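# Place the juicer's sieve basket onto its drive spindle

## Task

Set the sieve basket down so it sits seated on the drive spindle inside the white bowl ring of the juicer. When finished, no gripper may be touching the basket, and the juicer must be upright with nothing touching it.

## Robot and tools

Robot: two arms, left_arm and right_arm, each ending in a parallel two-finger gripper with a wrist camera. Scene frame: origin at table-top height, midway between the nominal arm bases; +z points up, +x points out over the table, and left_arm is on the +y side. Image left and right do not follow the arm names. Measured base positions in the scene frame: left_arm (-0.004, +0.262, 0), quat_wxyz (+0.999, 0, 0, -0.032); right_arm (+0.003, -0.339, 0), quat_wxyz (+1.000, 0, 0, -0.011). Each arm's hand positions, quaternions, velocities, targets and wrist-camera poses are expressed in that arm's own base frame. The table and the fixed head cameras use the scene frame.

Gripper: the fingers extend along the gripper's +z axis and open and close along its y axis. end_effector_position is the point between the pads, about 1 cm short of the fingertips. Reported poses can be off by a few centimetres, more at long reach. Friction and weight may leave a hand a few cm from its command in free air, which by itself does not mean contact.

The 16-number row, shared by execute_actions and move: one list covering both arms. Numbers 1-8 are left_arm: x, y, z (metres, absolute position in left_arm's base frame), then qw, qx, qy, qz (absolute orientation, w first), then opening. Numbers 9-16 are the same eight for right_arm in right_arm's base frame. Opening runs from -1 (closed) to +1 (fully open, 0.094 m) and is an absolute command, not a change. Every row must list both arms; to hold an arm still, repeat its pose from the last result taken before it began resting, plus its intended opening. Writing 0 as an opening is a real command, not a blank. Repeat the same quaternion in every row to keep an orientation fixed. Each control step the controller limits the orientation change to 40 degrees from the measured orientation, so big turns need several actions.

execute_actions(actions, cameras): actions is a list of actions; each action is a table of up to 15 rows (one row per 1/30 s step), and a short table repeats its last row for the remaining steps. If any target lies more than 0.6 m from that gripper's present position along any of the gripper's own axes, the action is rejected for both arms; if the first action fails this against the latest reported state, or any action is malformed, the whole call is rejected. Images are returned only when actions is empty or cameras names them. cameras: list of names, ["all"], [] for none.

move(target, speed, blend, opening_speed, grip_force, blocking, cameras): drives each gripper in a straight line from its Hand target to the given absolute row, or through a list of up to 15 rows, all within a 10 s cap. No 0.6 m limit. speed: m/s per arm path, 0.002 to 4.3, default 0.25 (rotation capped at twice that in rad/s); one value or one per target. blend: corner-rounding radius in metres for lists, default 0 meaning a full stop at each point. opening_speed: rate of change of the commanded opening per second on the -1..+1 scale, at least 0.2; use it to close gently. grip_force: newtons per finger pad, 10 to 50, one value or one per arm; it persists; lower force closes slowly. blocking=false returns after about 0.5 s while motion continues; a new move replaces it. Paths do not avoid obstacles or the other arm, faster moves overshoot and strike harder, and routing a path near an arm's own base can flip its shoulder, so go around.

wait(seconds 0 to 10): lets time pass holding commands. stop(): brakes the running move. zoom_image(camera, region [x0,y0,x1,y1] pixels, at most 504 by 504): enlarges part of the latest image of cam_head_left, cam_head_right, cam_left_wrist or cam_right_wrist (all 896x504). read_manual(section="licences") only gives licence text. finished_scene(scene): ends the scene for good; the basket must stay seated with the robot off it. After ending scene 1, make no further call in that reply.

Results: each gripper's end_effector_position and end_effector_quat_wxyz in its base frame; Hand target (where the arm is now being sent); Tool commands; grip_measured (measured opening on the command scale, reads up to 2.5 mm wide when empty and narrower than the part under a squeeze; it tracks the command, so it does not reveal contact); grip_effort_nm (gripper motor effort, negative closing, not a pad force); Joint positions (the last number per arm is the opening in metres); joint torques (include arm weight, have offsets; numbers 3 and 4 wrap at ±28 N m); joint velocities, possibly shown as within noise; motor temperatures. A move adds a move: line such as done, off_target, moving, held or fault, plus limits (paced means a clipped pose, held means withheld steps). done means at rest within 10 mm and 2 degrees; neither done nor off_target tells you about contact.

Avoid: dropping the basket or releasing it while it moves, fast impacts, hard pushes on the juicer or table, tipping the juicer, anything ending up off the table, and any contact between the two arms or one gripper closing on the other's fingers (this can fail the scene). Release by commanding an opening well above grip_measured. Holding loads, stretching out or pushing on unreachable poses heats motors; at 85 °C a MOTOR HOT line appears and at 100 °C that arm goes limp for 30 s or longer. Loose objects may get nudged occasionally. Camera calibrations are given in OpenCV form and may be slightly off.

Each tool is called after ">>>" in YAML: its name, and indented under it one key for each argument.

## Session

>>> execute_actions:
  actions: []

Scene clock: 0.00 s.
left_arm: end_effector_position=(+0.1876, +0.4349, +0.1883) grip_measured=+1.000 grip_effort_nm=n/a end_effector_quat_wxyz=(-0.204, +0.816, -0.425, -0.335) | right_arm: end_effector_position=(+0.6874, +0.3407, +0.4010) grip_measured=+1.000 grip_effort_nm=n/a end_effector_quat_wxyz=(+0.468, +0.128, +0.829, +0.277)
Joint positions: left_arm=[0.915 1.417 1.05 -0.842 -0.737 -1.125 0.094] | right_arm=[0.481 1.76 1.793 -0.456 0.091 0.73 0.094]
Joint velocities: within noise
Joint torques (N m): no reading
Motor temperatures (°C): left_arm=[25 32 34 25 24 26 27] | right_arm=[26 29 32 23 26 25 25]
Heat: left arm: hottest elbow 34 °C; right arm: hottest elbow 32 °C.
Hand target: left_arm +0.1929, +0.4418, +0.1992; -0.216, +0.816, -0.420, -0.333 | right_arm +0.6886, +0.3414, +0.4278; +0.483, +0.128, +0.817, +0.289
Tool commands: left_gripper/opening=+1.0 right_gripper/opening=+1.0
camera_calibration:
cam_left_wrist: T_world_to_cam=[[0.833199, 0.549953, 0.0577081, -0.402113], [0.549841, -0.812865, -0.192162, 0.319701], [-0.0587715, 0.19184, -0.979665, 0.229655], [0, 0, 0, 1]] pos_world=[0.172753, 0.43696, 0.309625]
cam_right_wrist: T_world_to_cam=[[0.0861361, -0.793829, -0.602011, 0.464094], [-0.864712, 0.240549, -0.440919, 0.738678], [0.494827, 0.558545, -0.665713, -0.1468], [0, 0, 0, 1]] pos_world=[0.671409, 0.272718, 0.50736]

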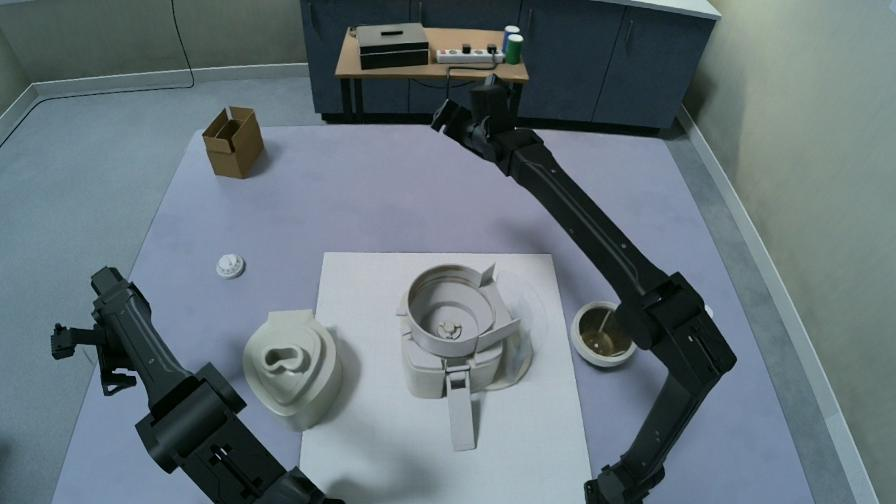

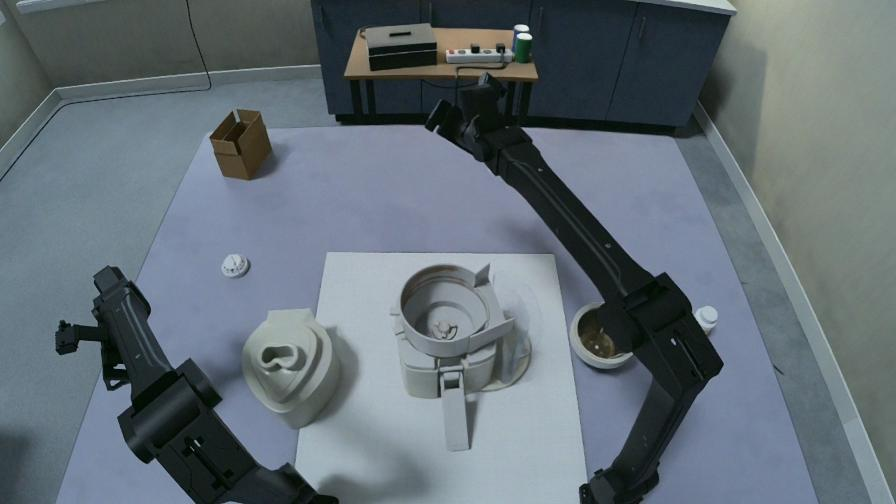

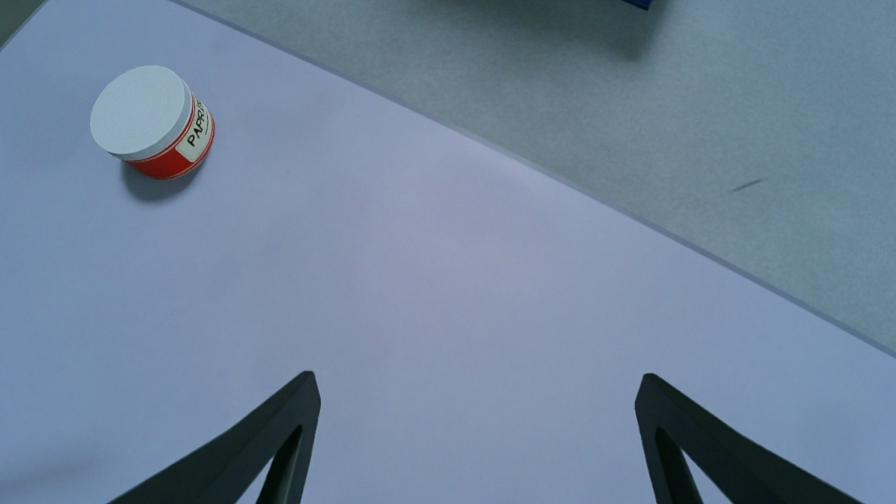

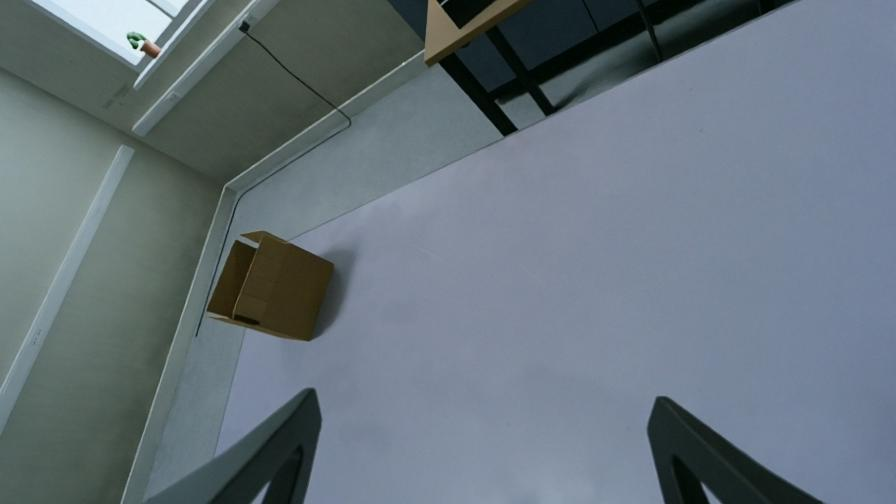

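>>> move:
  target:
    - [0.3,0.43,0.36,-0.216,0.816,-0.42,-0.333,1,0.50,0.05,0.36,0.1305,0,0.9914,0,0.2]
    - [0.519,0.1196,0.36,0.361,0.358,0.828,-0.237,1,0.366,-0.063,0.27,0,0,1,0,0.2]
  blend: 0.05
  speed: 0.3
  opening_speed: 1
  cameras: ["all"]

Scene clock: 24.40 s.
left_arm: end_effector_position=(+0.5078, +0.1165, +0.3460) grip_measured=+1.000 grip_effort_nm=0.01 end_effector_quat_wxyz=(+0.351, +0.345, +0.834, -0.248) | right_arm: end_effector_position=(+0.3745, -0.0594, +0.2678) grip_measured=+0.202 grip_effort_nm=-0.10 end_effector_quat_wxyz=(+0.002, +0.000, +1.000, +0.001)
Joint positions: left_arm=[0.488 1.611 1.672 -1.539 0.886 1.23 0.094] | right_arm=[-0.157 1.326 1.33 -1.57 -0.002 -0.157 0.056]
Joint torques (N m): left_arm=[1.44 -14.15 14.71 0.24 0.64 0.1] | right_arm=[-1.55 -9.82 8.64 0.24 0.06 -0.18]
Motor temperatures (°C): left_arm=[25 32 42 25 24 26 27] | right_arm=[26 30 39 23 26 25 25]
Heat: left arm: hottest elbow 42 °C; right arm: hottest elbow 39 °C.
Hand target: left_arm +0.5181, +0.1193, +0.3598; +0.361, +0.358, +0.828, -0.237 | right_arm +0.3661, -0.0629, +0.2698; +0.000, +0.000, +1.000, +0.000
Off the commanded pose: left_arm 0.018 m, 2 deg | right_arm 0.009 m, 0 deg.
move: off_target (left_arm)
camera_calibration:
cam_left_wrist: T_world_to_cam=[[-0.754095, -0.631525, 0.180324, 0.398317], [-0.655746, 0.7087, -0.260271, 0.373528], [0.0365721, -0.314516, -0.948547, 0.463811], [0, 0, 0, 1]] pos_world=[0.528346, 0.132704, 0.465339]
cam_right_wrist: T_world_to_cam=[[-0.00329056, -0.998729, -0.0502915, -0.0332185], [-0.884446, -0.0205612, 0.46619, 0.254544], [-0.466631, 0.0460142, -0.883254, 0.530739], [0, 0, 0, 1]] pos_world=[0.472681, -0.052364, 0.348441]

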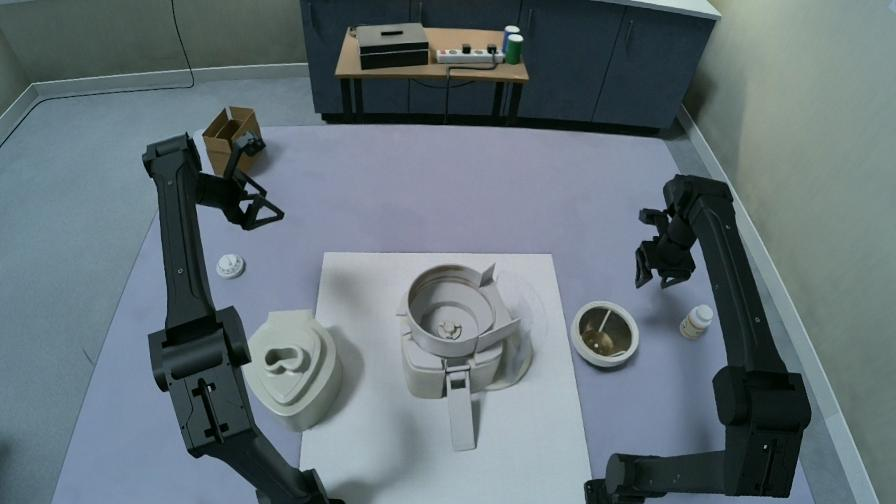

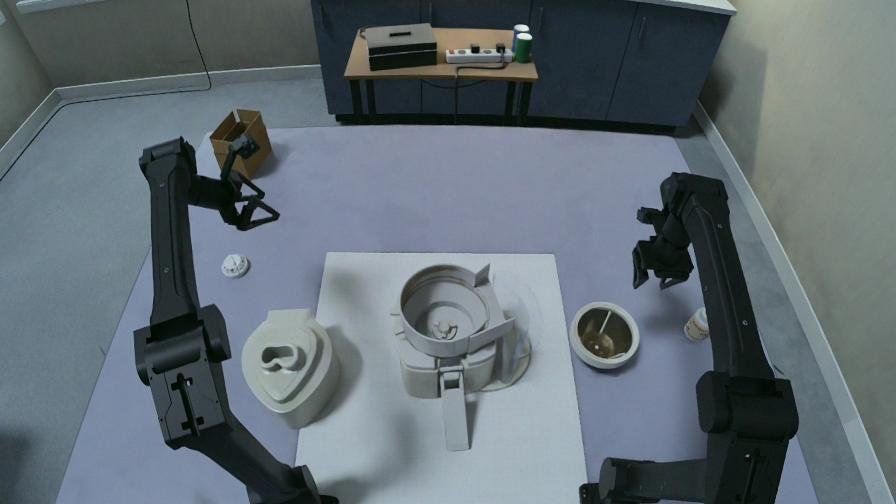

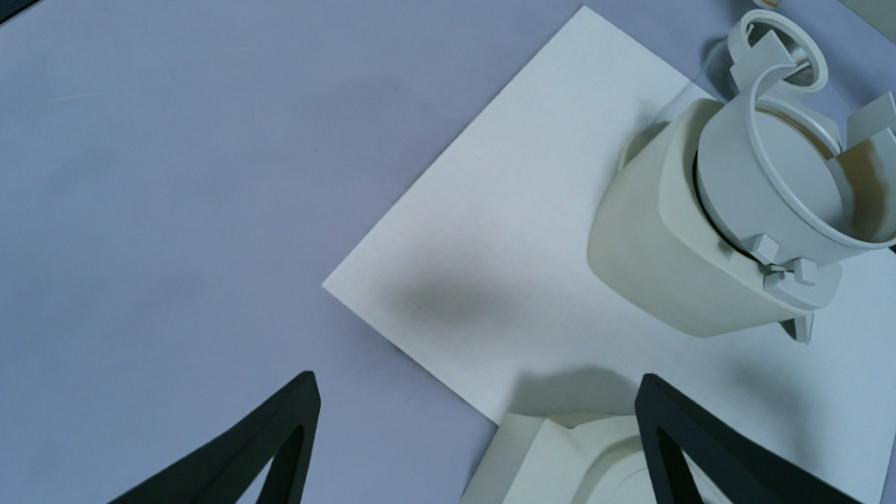

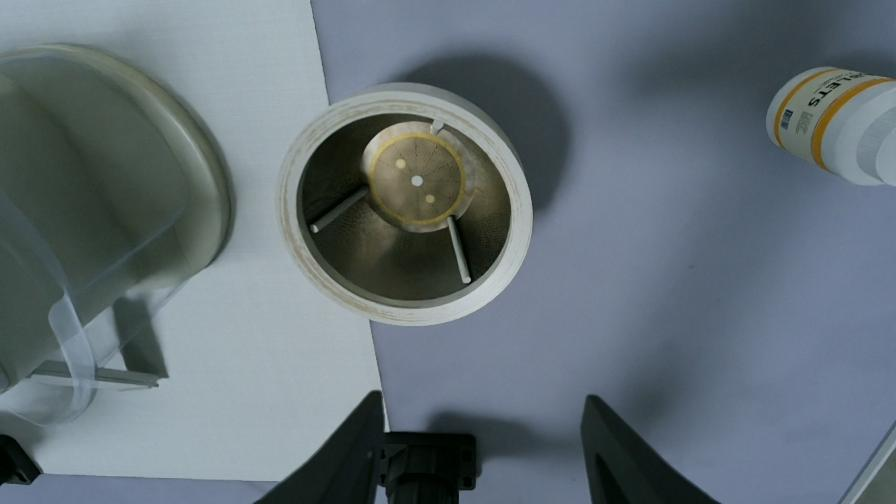

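>>> move:
  target: [0.519,0.1196,0.36,0.361,0.358,0.828,-0.237,1,0.372,-0.087,0.17,0,0,1,0,0.2]
  speed: 0.2
  cameras: ["cam_right_wrist"]

Scene clock: 35.27 s.
left_arm: end_effector_position=(+0.5078, +0.1165, +0.3460) grip_measured=+1.000 grip_effort_nm=0.01 end_effector_quat_wxyz=(+0.352, +0.346, +0.834, -0.248) | right_arm: end_effector_position=(+0.3717, -0.0822, +0.1728) grip_measured=+0.202 grip_effort_nm=-0.10 end_effector_quat_wxyz=(-0.003, +0.000, +1.000, +0.001)
Joint positions: left_arm=[0.488 1.611 1.672 -1.539 0.886 1.231 0.094] | right_arm=[-0.217 1.368 1.119 -1.328 -0.001 -0.216 0.056]
Joint torques (N m): left_arm=[2.61 -13.74 14.65 0.32 0.7 0.02] | right_arm=[-1.55 -8.88 8.4 1.47 0.09 -0.2]
Heat: left arm: hottest elbow 44 °C; right arm: hottest elbow 38 °C.
Hand target: left_arm +0.5181, +0.1193, +0.3598; +0.361, +0.358, +0.828, -0.237 | right_arm +0.3720, -0.0869, +0.1700; +0.000, +0.000, +1.000, +0.000
Off the commanded pose: left_arm 0.018 m, 2 deg | right_arm 0.006 m, 0 deg.
move: off_target (left_arm)
camera_calibration:
cam_right_wrist: T_world_to_cam=[[-0.0045897, -0.998677, -0.0512079, -0.0601849], [-0.879309, -0.0203567, 0.475816, 0.292381], [-0.476229, 0.0472114, -0.878053, 0.449321], [0, 0, 0, 1]] pos_world=[0.470797, -0.0753665, 0.252325]
Images, in order (width x height): cam_right_wrist 896x504.

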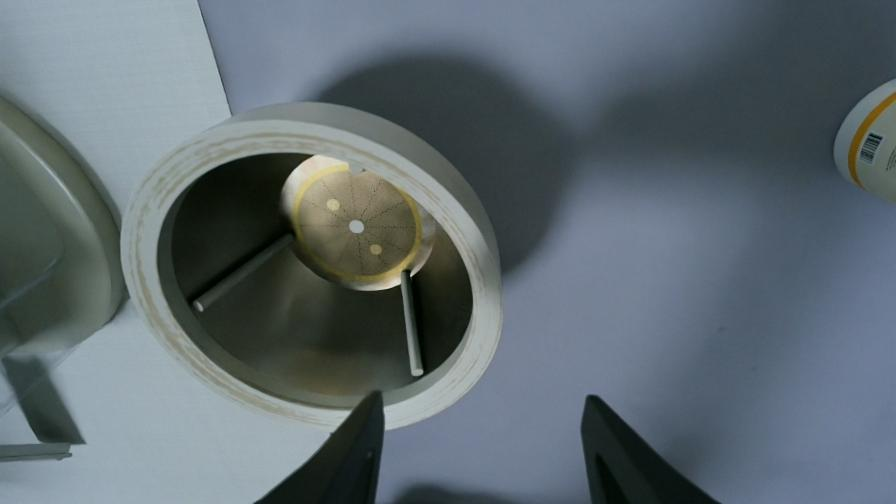

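>>> move:
  target:
    - [0.519,0.1196,0.36,0.361,0.358,0.828,-0.237,1,0.379,-0.087,0.15,0,0,1,0,0.2]
    - [0.519,0.1196,0.36,0.361,0.358,0.828,-0.237,1,0.379,-0.087,0.104,0,0,1,0,0.2]
  speed: 0.1
  blend: 0.01
  cameras: ["cam_right_wrist"]

>>> move:
  target: [0.519,0.1196,0.36,0.361,0.358,0.828,-0.237,1,0.379,-0.087,0.104,0,0,1,0,-1]
  speed: 0.1
  opening_speed: 0.5
  cameras: ["cam_right_wrist","cam_head_right"]

Scene clock: 46.80 s.
left_arm: end_effector_position=(+0.5078, +0.1165, +0.3460) grip_measured=+1.000 grip_effort_nm=0.01 end_effector_quat_wxyz=(+0.352, +0.346, +0.834, -0.248) | right_arm: end_effector_position=(+0.3797, -0.0840, +0.1093) grip_measured=+0.202 grip_effort_nm=-0.10 end_effector_quat_wxyz=(+0.000, +0.000, +1.000, +0.001)
Joint positions: left_arm=[0.488 1.611 1.672 -1.539 0.886 1.231 0.094] | right_arm=[-0.217 1.443 1.018 -1.145 -0.001 -0.217 0.056]
Joint torques (N m): left_arm=[1.67 -13.51 14.84 0.24 0.65 0.06] | right_arm=[-1.14 -8.59 7.72 1.32 0.02 -0.13]
Heat: left arm: hottest elbow 46 °C; right arm: hottest elbow 38 °C.
Hand target: left_arm +0.5181, +0.1193, +0.3598; +0.361, +0.358, +0.828, -0.237 | right_arm +0.3790, -0.0869, +0.1041; +0.000, +0.000, +1.000, +0.000
Off the commanded pose: left_arm 0.018 m, 2 deg | right_arm 0.006 m, 0 deg.
move: off_target (left_arm)
camera_calibration:
cam_right_wrist: T_world_to_cam=[[-0.00393947, -0.998751, -0.0498165, -0.0655472], [-0.882471, -0.0199594, 0.469943, 0.331428], [-0.47035, 0.045813, -0.88129, 0.395387], [0, 0, 0, 1]] pos_world=[0.478187, -0.0769641, 0.189433]
Images, in order (width x height): cam_right_wrist 896x504.

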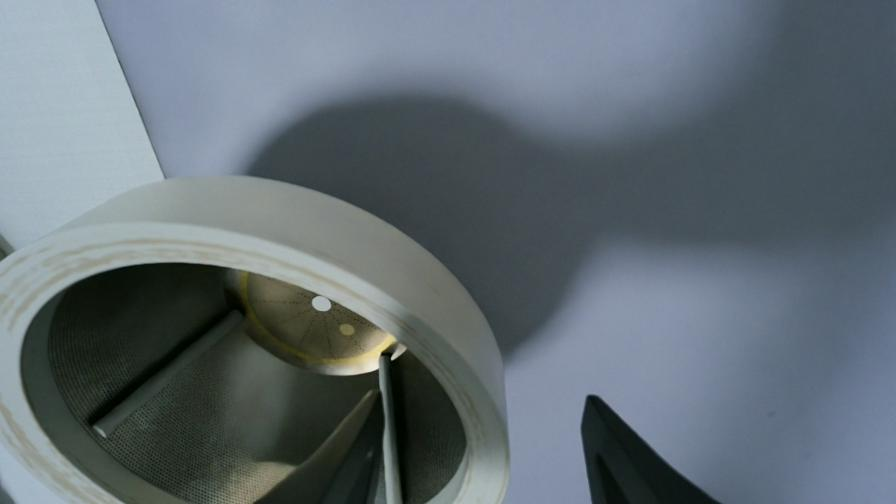

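Scene clock: 49.40 s.
left_arm: end_effector_position=(+0.5078, +0.1165, +0.3460) grip_measured=+1.000 grip_effort_nm=0.01 end_effector_quat_wxyz=(+0.352, +0.346, +0.834, -0.248) | right_arm: end_effector_position=(+0.3803, -0.0841, +0.1093) grip_measured=-0.769 grip_effort_nm=-1.02 end_effector_quat_wxyz=(+0.002, -0.001, +1.000, +0.000)
Joint positions: left_arm=[0.488 1.611 1.672 -1.539 0.886 1.231 0.094] | right_arm=[-0.217 1.443 1.018 -1.143 -0.001 -0.218 0.011]
Joint torques (N m): left_arm=[0.91 -12.92 14.76 0.21 0.64 0.11] | right_arm=[-1.08 -8.82 7.88 1.21 0.03 -0.11]
Heat: left arm: hottest elbow 46 °C; right arm: hottest elbow 38 °C.
Hand target: left_arm +0.5181, +0.1193, +0.3598; +0.361, +0.358, +0.828, -0.237 | right_arm +0.3790, -0.0869, +0.1041; +0.000, +0.000, +1.000, +0.000
Off the commanded pose: left_arm 0.018 m, 2 deg | right_arm 0.006 m, 0 deg.
move: off_target (left_arm)
camera_calibration:
cam_right_wrist: T_world_to_cam=[[-0.00222687, -0.998787, -0.0491973, -0.066367], [-0.88366, -0.0210652, 0.467656, 0.33264], [-0.468124, 0.0445151, -0.882541, 0.394953], [0, 0, 0, 1]] pos_world=[0.47868, -0.0768607, 0.189736]
Images, in order (width x height): cam_head_right 896x504, cam_right_wrist 896x504.

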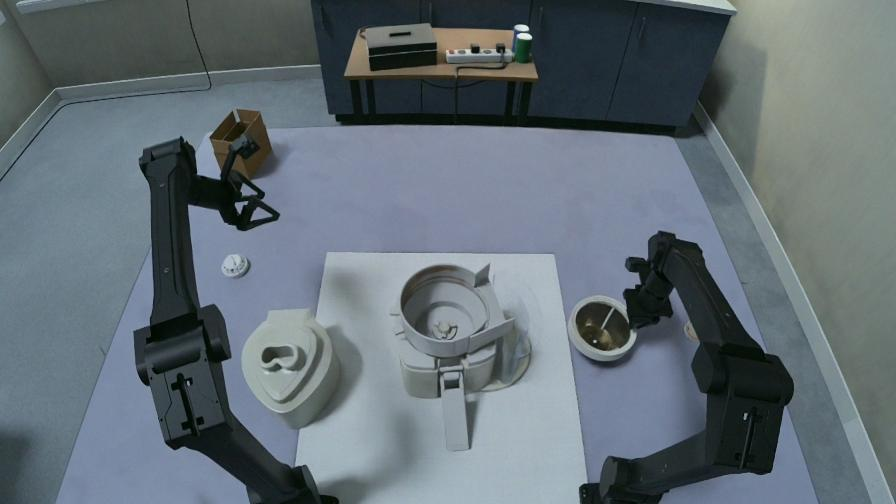

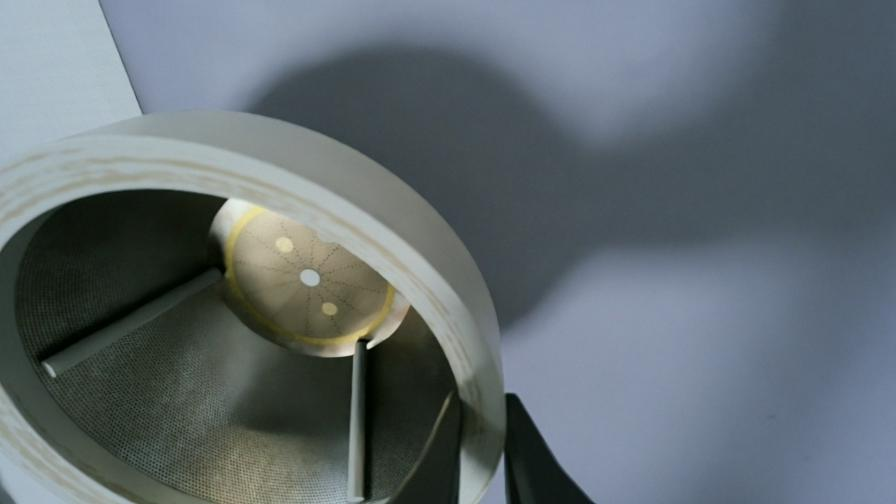

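>>> move:
  target:
    - [0.519,0.1196,0.36,0.361,0.358,0.828,-0.237,1,0.385,-0.087,0.2,0.05,0,0.99875,0,-1]
    - [0.519,0.1196,0.36,0.361,0.358,0.828,-0.237,1,0.47,-0.03,0.36,0.2079,0,0.9781,0,-1]
    - [0.519,0.1196,0.36,0.361,0.358,0.828,-0.237,1,0.48,0.15,0.415,0.2079,0,0.9781,0,-1]
    - [0.519,0.1196,0.36,0.361,0.358,0.828,-0.237,1,0.46,0.265,0.415,0.2079,0,0.9781,0,-1]
  speed: 0.18
  blend: [0.03,0.03,0.04,0]
  cameras: ["cam_head_right","cam_head_left"]

Scene clock: 60.73 s.
left_arm: end_effector_position=(+0.5078, +0.1165, +0.3460) grip_measured=+1.000 grip_effort_nm=0.01 end_effector_quat_wxyz=(+0.352, +0.346, +0.834, -0.248) | right_arm: end_effector_position=(+0.4522, +0.2591, +0.3760) grip_measured=-0.769 grip_effort_nm=-1.03 end_effector_quat_wxyz=(+0.175, -0.012, +0.984, -0.022)
Joint positions: left_arm=[0.488 1.611 1.672 -1.539 0.886 1.231 0.094] | right_arm=[0.597 1.559 1.825 -1.563 0.228 0.542 0.011]
Joint torques (N m): left_arm=[1.08 -14.15 14.6 0.24 0.66 0.09] | right_arm=[0.32 -12.63 16.8 0.92 0.31 0.09]
Motor temperatures (°C): left_arm=[25 36 48 25 25 26 27] | right_arm=[26 31 39 23 26 25 26]
Heat: left arm: hottest elbow 48 °C; right arm: hottest elbow 39 °C.
Hand target: left_arm +0.5181, +0.1193, +0.3598; +0.361, +0.358, +0.828, -0.237 | right_arm +0.4577, +0.2635, +0.4143; +0.208, +0.000, +0.978, +0.001
Off the commanded pose: left_arm 0.018 m, 2 deg | right_arm 0.040 m, 5 deg.
move: off_target (left_arm, right_arm)
Images, in order (width x height): cam_head_left 896x504, cam_head_right 896x504.

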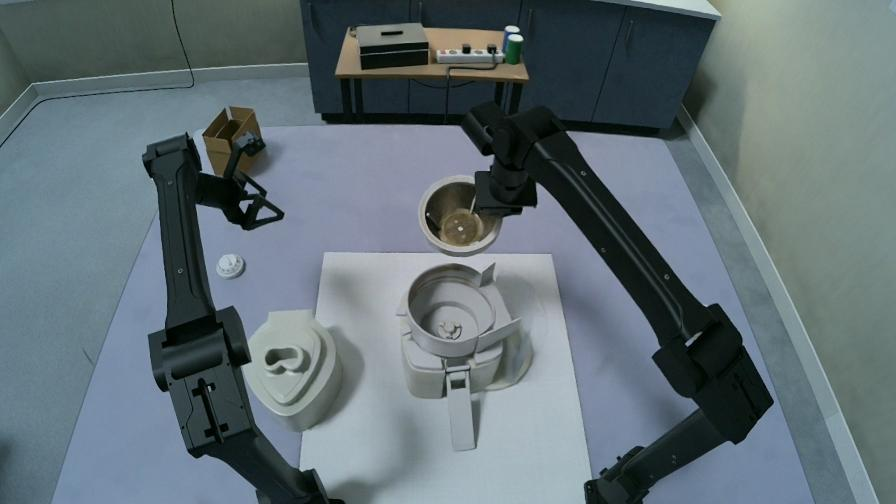

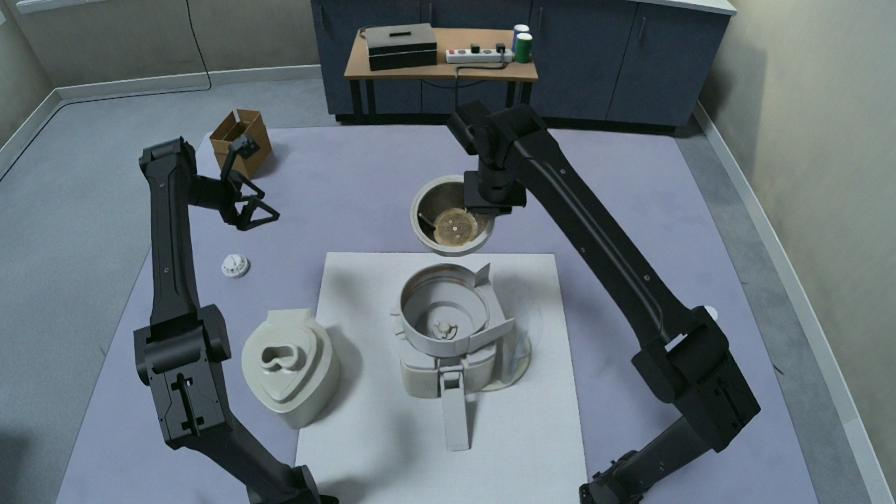

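>>> move:
  target:
    - [0.519,0.1196,0.36,0.361,0.358,0.828,-0.237,1,0.39,0.270,0.415,0.2079,0,0.9781,0.0,-1]
    - [0.519,0.1196,0.36,0.361,0.358,0.828,-0.237,1,0.337,0.270,0.385,0.1305,0,0.9914,0.0,-1]
  speed: 0.14
  blend: [0.03,0]
  cameras: ["cam_head_right"]

>>> zoom_image:
  camera: "cam_head_right"
  region: [360, 200, 560, 360]

Scene clock: 70.83 s.
left_arm: end_effector_position=(+0.5078, +0.1165, +0.3460) grip_measured=+1.000 grip_effort_nm=0.01 end_effector_quat_wxyz=(+0.352, +0.346, +0.834, -0.248) | right_arm: end_effector_position=(+0.3473, +0.2716, +0.3747) grip_measured=-0.770 grip_effort_nm=-1.03 end_effector_quat_wxyz=(+0.125, -0.002, +0.992, -0.008)
Joint positions: left_arm=[0.488 1.611 1.672 -1.539 0.886 1.231 0.094] | right_arm=[0.735 1.409 1.677 -1.661 0.179 0.715 0.011]
Joint torques (N m): left_arm=[1.14 -14.1 14.67 0.34 0.67 0.06] | right_arm=[0.44 -11.69 9.42 0.68 0.11 0.04]
Heat: left arm: hottest elbow 49 °C; right arm: hottest elbow 40 °C.
Hand target: left_arm +0.5181, +0.1193, +0.3598; +0.361, +0.358, +0.828, -0.237 | right_arm +0.3372, +0.2698, +0.3849; +0.130, +0.000, +0.991, +0.000
Off the commanded pose: left_arm 0.018 m, 2 deg | right_arm 0.015 m, 1 deg.
move: off_target (left_arm, right_arm)
Images, in order (width x height): cam_head_right 896x504.

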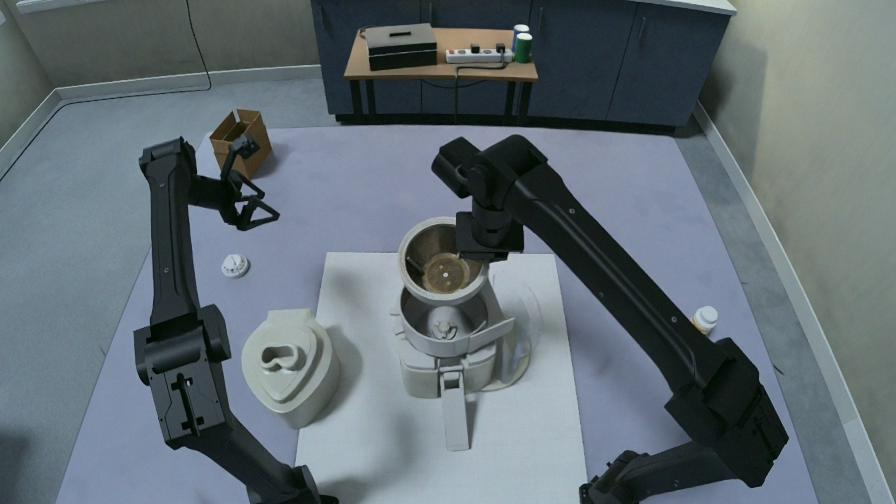

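Scaled by 2.520 from the camera's 896x504 image, which has a finer 1280x720 frame.

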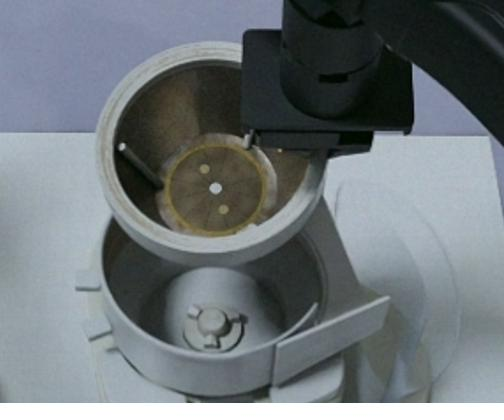

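>>> move:
  target:
    - [0.519,0.1196,0.36,0.361,0.358,0.828,-0.237,1,0.326,0.267,0.355,0.0872,0,0.9962,0.0,-1]
    - [0.519,0.1196,0.36,0.361,0.358,0.828,-0.237,1,0.326,0.267,0.305,0.0,0,1,0.0,-1]
  speed: 0.1
  blend: [0.02,0]
  cameras: ["cam_head_right","cam_left_wrist"]

>>> zoom_image:
  camera: "cam_head_right"
  region: [360, 200, 560, 360]

Scene clock: 89.07 s.
left_arm: end_effector_position=(+0.5078, +0.1165, +0.3460) grip_measured=+1.000 grip_effort_nm=0.01 end_effector_quat_wxyz=(+0.352, +0.346, +0.834, -0.248) | right_arm: end_effector_position=(+0.3263, +0.2728, +0.3022) grip_measured=-0.770 grip_effort_nm=-1.03 end_effector_quat_wxyz=(+0.003, +0.000, +1.000, -0.001)
Joint positions: left_arm=[0.488 1.611 1.672 -1.539 0.886 1.231 0.094] | right_arm=[0.7 1.451 1.545 -1.661 0.005 0.7 0.011]
Joint torques (N m): left_arm=[1.73 -13.74 14.8 0.17 0.62 0.05] | right_arm=[-1.49 -10.58 9.29 0.29 -0.09 -0.19]
Heat: left arm: hottest elbow 51 °C; right arm: hottest elbow 42 °C.
Hand target: left_arm +0.5181, +0.1193, +0.3598; +0.361, +0.358, +0.828, -0.237 | right_arm +0.3260, +0.2671, +0.3049; +0.000, +0.000, +1.000, +0.000
Off the commanded pose: left_arm 0.018 m, 2 deg | right_arm 0.006 m, 0 deg.
move: off_target (left_arm)
camera_calibration:
cam_left_wrist: T_world_to_cam=[[-0.754705, -0.631029, 0.179505, 0.398874], [-0.655019, 0.709316, -0.260425, 0.373231], [0.0370104, -0.314124, -0.94866, 0.463644], [0, 0, 0, 1]] pos_world=[0.528346, 0.132604, 0.46544]
Images, in order (width x height): cam_head_right 896x504, cam_left_wrist 896x504.

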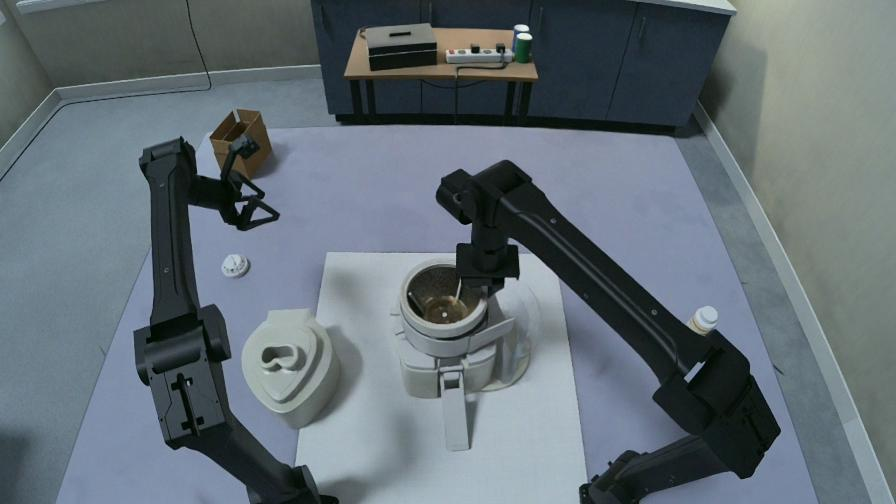

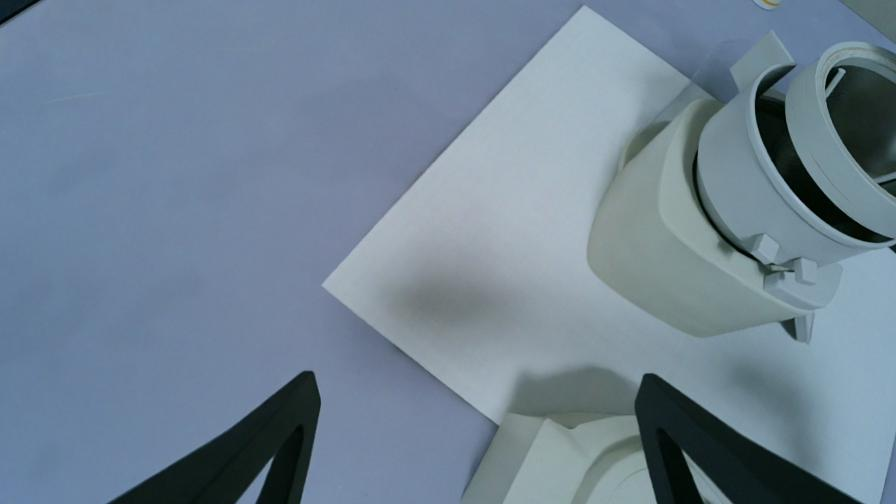

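Scaled by 2.520 from the camera's 896x504 image, which has a finer 1280x720 frame.

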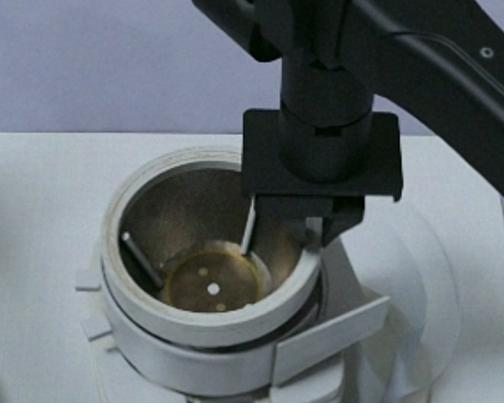

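>>> zoom_image:
  camera: "cam_left_wrist"
  region: [656, 0, 896, 280]

>>> zoom_image:
  camera: "cam_head_right"
  region: [385, 240, 505, 370]

Scaled by 1.800 from the camera's 896x504 image, which has a finer 1280x720 frame.

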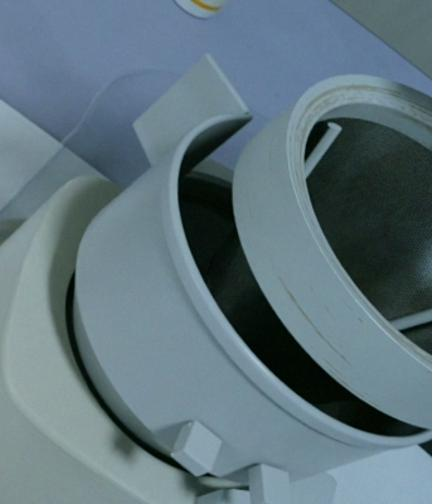

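Scaled by 3.877 from the camera's 896x504 image, which has a finer 1280x720 frame.

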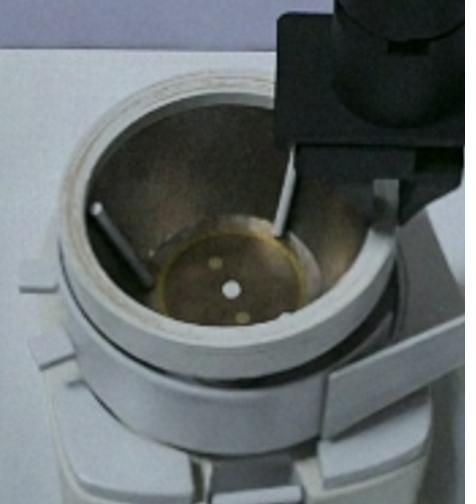

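>>> move:
  target:
    - [0.519,0.1196,0.36,0.361,0.358,0.828,-0.237,1,0.336,0.265,0.295,-0.0436,0,0.999,0,-1]
    - [0.519,0.1196,0.36,0.361,0.358,0.828,-0.237,1,0.336,0.265,0.275,-0.0436,0,0.999,0,-1]
  speed: 0.08
  blend: [0.01,0]
  cameras: ["cam_head_right","cam_left_wrist"]

>>> zoom_image:
  camera: "cam_head_right"
  region: [385, 240, 505, 370]

>>> zoom_image:
  camera: "cam_left_wrist"
  region: [656, 0, 896, 280]

Scene clock: 110.63 s.
left_arm: end_effector_position=(+0.5078, +0.1165, +0.3460) grip_measured=+1.000 grip_effort_nm=0.01 end_effector_quat_wxyz=(+0.352, +0.346, +0.834, -0.248) | right_arm: end_effector_position=(+0.3329, +0.2676, +0.2768) grip_measured=-0.770 grip_effort_nm=-1.03 end_effector_quat_wxyz=(-0.047, +0.001, +0.999, -0.007)
Joint positions: left_arm=[0.488 1.611 1.672 -1.539 0.886 1.231 0.094] | right_arm=[0.659 1.508 1.537 -1.683 -0.048 0.659 0.011]
Joint torques (N m): left_arm=[2.2 -14.1 14.82 0.12 0.66 0.13] | right_arm=[-1.85 -10.87 8.36 1.31 -0.14 -0.25]
Motor temperatures (°C): left_arm=[25 37 53 25 25 26 27] | right_arm=[26 31 41 23 26 25 27]
Heat: left arm: hottest elbow 53 °C; right arm: hottest elbow 41 °C.
Hand target: left_arm +0.5181, +0.1193, +0.3598; +0.361, +0.358, +0.828, -0.237 | right_arm +0.3360, +0.2651, +0.2750; -0.044, +0.000, +0.999, +0.000
Off the commanded pose: left_arm 0.018 m, 2 deg | right_arm 0.004 m, 1 deg.
move: off_target (left_arm)
camera_calibration:
cam_left_wrist: T_world_to_cam=[[-0.754705, -0.631029, 0.179505, 0.398874], [-0.655019, 0.709316, -0.260425, 0.373231], [0.0370104, -0.314124, -0.94866, 0.463644], [0, 0, 0, 1]] pos_world=[0.528346, 0.132604, 0.46544]
Images, in order (width x height): cam_head_right 896x504, cam_left_wrist 896x504.

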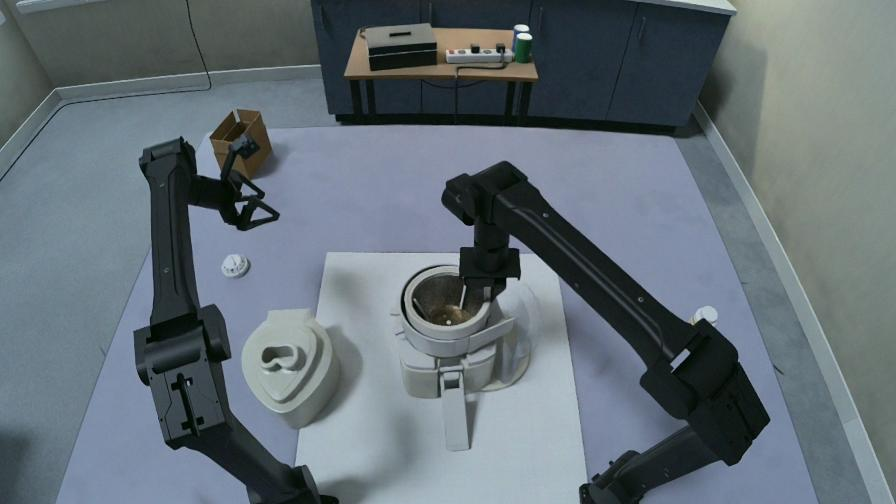

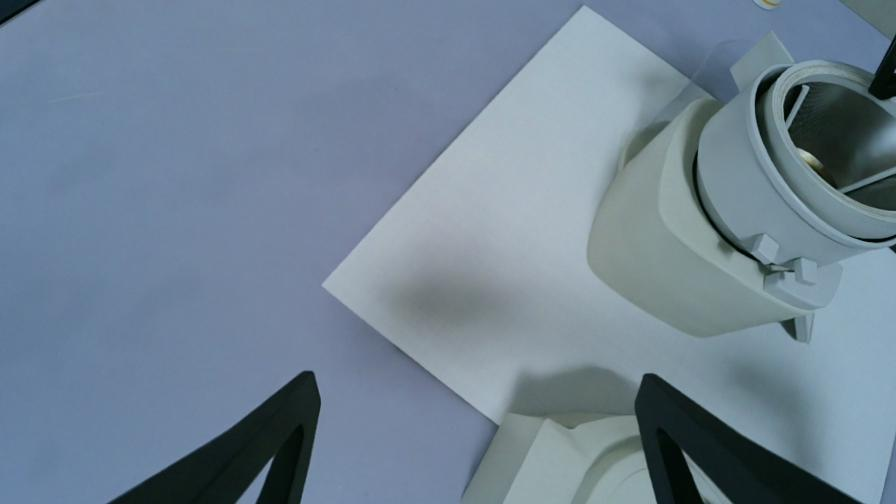

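Scaled by 3.877 from the camera's 896x504 image, which has a finer 1280x720 frame.

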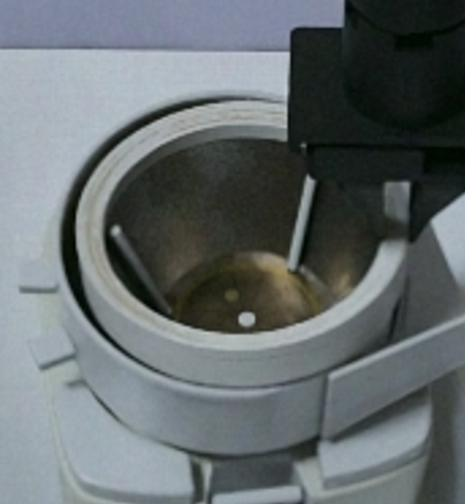

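Scaled by 1.800 from the camera's 896x504 image, which has a finer 1280x720 frame.

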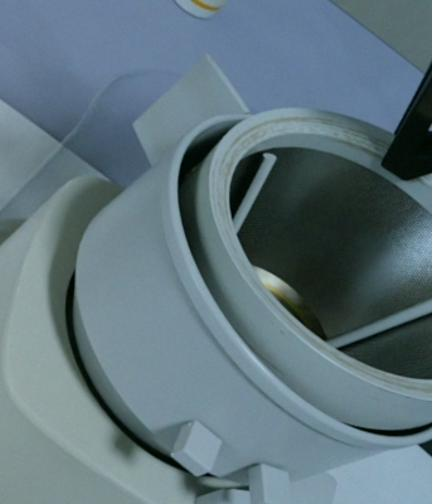

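>>> move:
  target:
    - [0.519,0.1196,0.36,0.361,0.358,0.828,-0.237,1,0.344,0.268,0.279,-0.0262,0,0.9997,0,-1]
    - [0.519,0.1196,0.36,0.361,0.358,0.828,-0.237,1,0.344,0.268,0.262,-0.0262,0,0.9997,0,-1]
  speed: 0.06
  blend: [0.004,0]
  cameras: ["cam_head_right","cam_left_wrist"]

>>> zoom_image:
  camera: "cam_head_right"
  region: [385, 240, 505, 370]

>>> zoom_image:
  camera: "cam_left_wrist"
  region: [656, 0, 896, 280]

Scene clock: 122.50 s.
left_arm: end_effector_position=(+0.5078, +0.1165, +0.3460) grip_measured=+1.000 grip_effort_nm=0.01 end_effector_quat_wxyz=(+0.352, +0.346, +0.834, -0.248) | right_arm: end_effector_position=(+0.3399, +0.2694, +0.2612) grip_measured=-0.770 grip_effort_nm=-1.03 end_effector_quat_wxyz=(-0.032, +0.000, +0.999, -0.005)
Joint positions: left_arm=[0.488 1.611 1.672 -1.539 0.886 1.231 0.094] | right_arm=[0.659 1.509 1.498 -1.618 -0.031 0.658 0.011]
Joint torques (N m): left_arm=[2.55 -13.63 14.84 0.17 0.62 0.12] | right_arm=[-0.91 -11.46 9.11 0.96 0.06 -0.16]
Heat: left arm: hottest elbow 54 °C; right arm: hottest elbow 41 °C.
Hand target: left_arm +0.5181, +0.1193, +0.3598; +0.361, +0.358, +0.828, -0.237 | right_arm +0.3440, +0.2680, +0.2621; -0.026, +0.000, +1.000, +0.000
Off the commanded pose: left_arm 0.018 m, 2 deg | right_arm 0.004 m, 1 deg.
move: off_target (left_arm)
camera_calibration:
cam_left_wrist: T_world_to_cam=[[-0.754705, -0.631029, 0.179505, 0.398874], [-0.655019, 0.709316, -0.260425, 0.373231], [0.0370104, -0.314124, -0.94866, 0.463644], [0, 0, 0, 1]] pos_world=[0.528346, 0.132604, 0.46544]
Images, in order (width x height): cam_head_right 896x504, cam_left_wrist 896x504.

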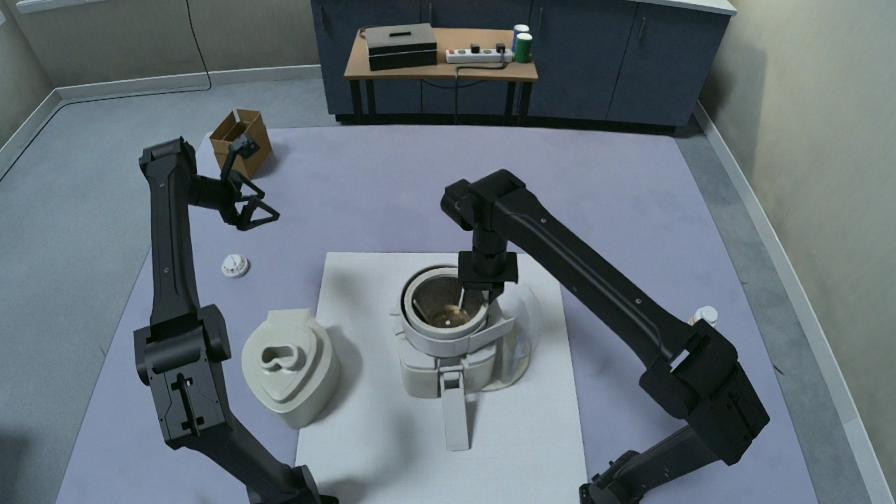

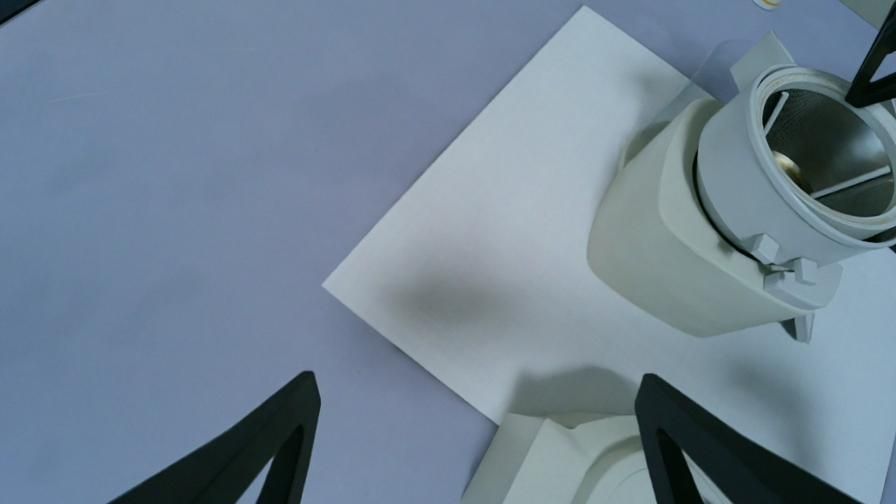

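Scaled by 3.877 from the camera's 896x504 image, which has a finer 1280x720 frame.

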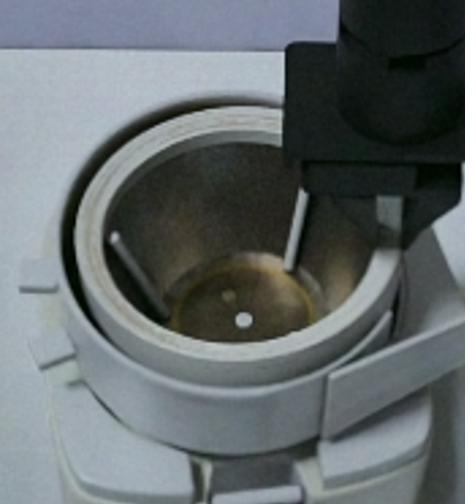

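Scaled by 1.800 from the camera's 896x504 image, which has a finer 1280x720 frame.

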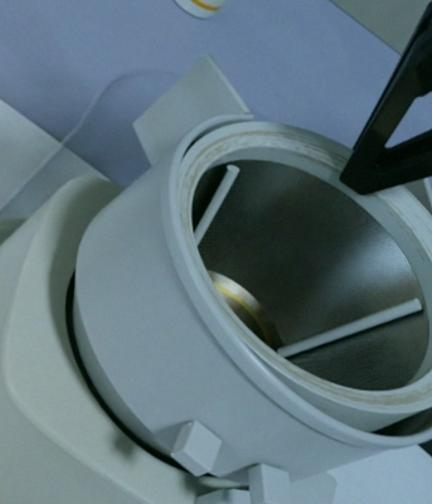

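>>> move:
  target: [0.519,0.1196,0.36,0.361,0.358,0.828,-0.237,1,0.344,0.270,0.238,-0.0262,0,0.9997,0,-1]
  speed: 0.06
  cameras: ["cam_head_right","cam_left_wrist"]

>>> zoom_image:
  camera: "cam_head_right"
  region: [385, 240, 505, 370]

>>> zoom_image:
  camera: "cam_left_wrist"
  region: [656, 0, 896, 280]

Scene clock: 128.67 s.
left_arm: end_effector_position=(+0.5078, +0.1165, +0.3460) grip_measured=+1.000 grip_effort_nm=0.01 end_effector_quat_wxyz=(+0.352, +0.346, +0.834, -0.248) | right_arm: end_effector_position=(+0.3426, +0.2714, +0.2477) grip_measured=-0.770 grip_effort_nm=-1.03 end_effector_quat_wxyz=(-0.024, +0.000, +1.000, +0.001)
Joint positions: left_arm=[0.488 1.611 1.672 -1.539 0.886 1.231 0.094] | right_arm=[0.658 1.505 1.459 -1.562 -0.032 0.658 0.011]
Joint torques (N m): left_arm=[1.44 -13.22 14.65 -0.12 0.62 0.09] | right_arm=[-0.85 -11.11 7.71 1.51 0.06 -0.1]
Motor temperatures (°C): left_arm=[25 38 55 25 25 26 27] | right_arm=[26 31 41 23 26 25 27]
Heat: left arm: hottest elbow 55 °C; right arm: hottest elbow 41 °C.
Hand target: left_arm +0.5181, +0.1193, +0.3598; +0.361, +0.358, +0.828, -0.237 | right_arm +0.3438, +0.2700, +0.2381; -0.026, +0.000, +1.000, +0.000
Off the commanded pose: left_arm 0.018 m, 2 deg | right_arm 0.010 m, 0 deg.
move: off_target (left_arm)
camera_calibration:
cam_left_wrist: T_world_to_cam=[[-0.754705, -0.631029, 0.179505, 0.398874], [-0.655019, 0.709316, -0.260425, 0.373231], [0.0370104, -0.314124, -0.94866, 0.463644], [0, 0, 0, 1]] pos_world=[0.528346, 0.132604, 0.46544]
Images, in order (width x height): cam_head_right 896x504, cam_left_wrist 896x504.

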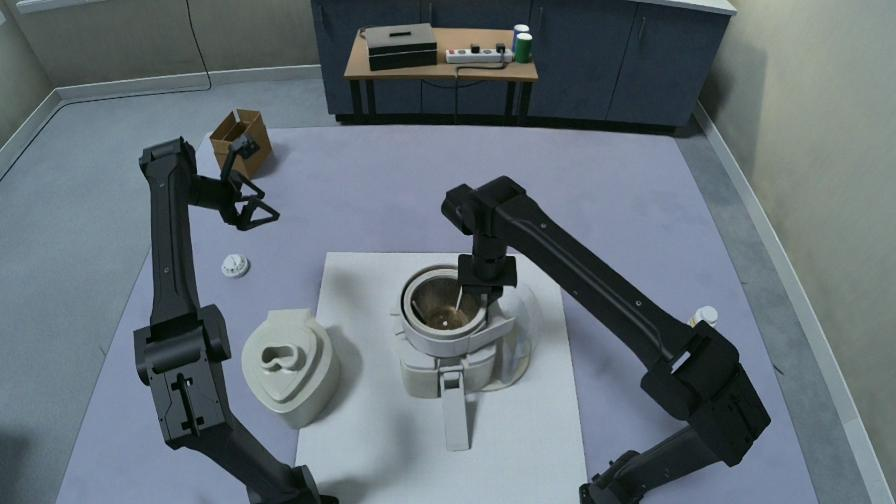

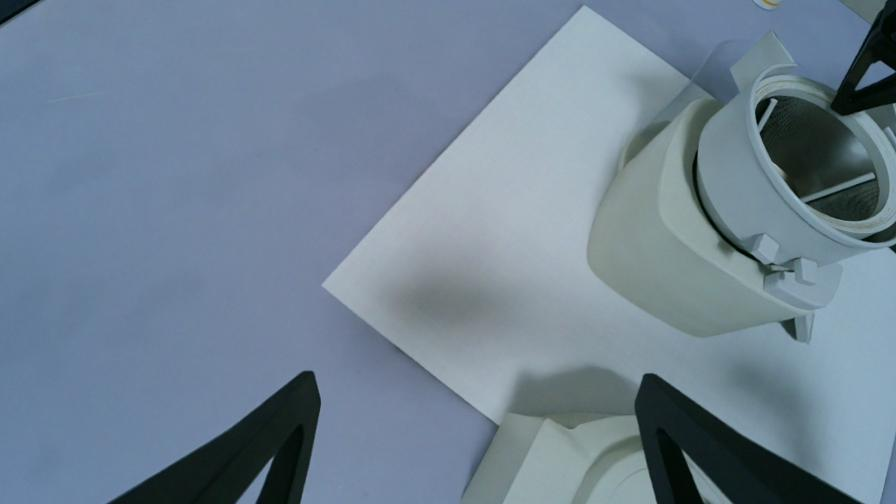

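Scaled by 3.877 from the camera's 896x504 image, which has a finer 1280x720 frame.

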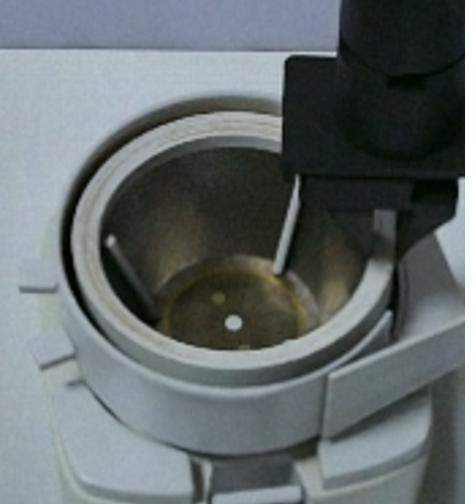

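Scaled by 1.800 from the camera's 896x504 image, which has a finer 1280x720 frame.

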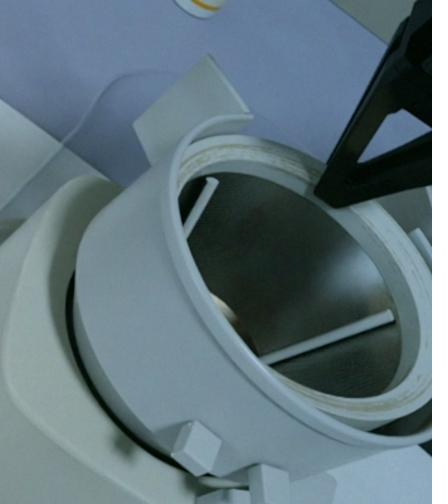

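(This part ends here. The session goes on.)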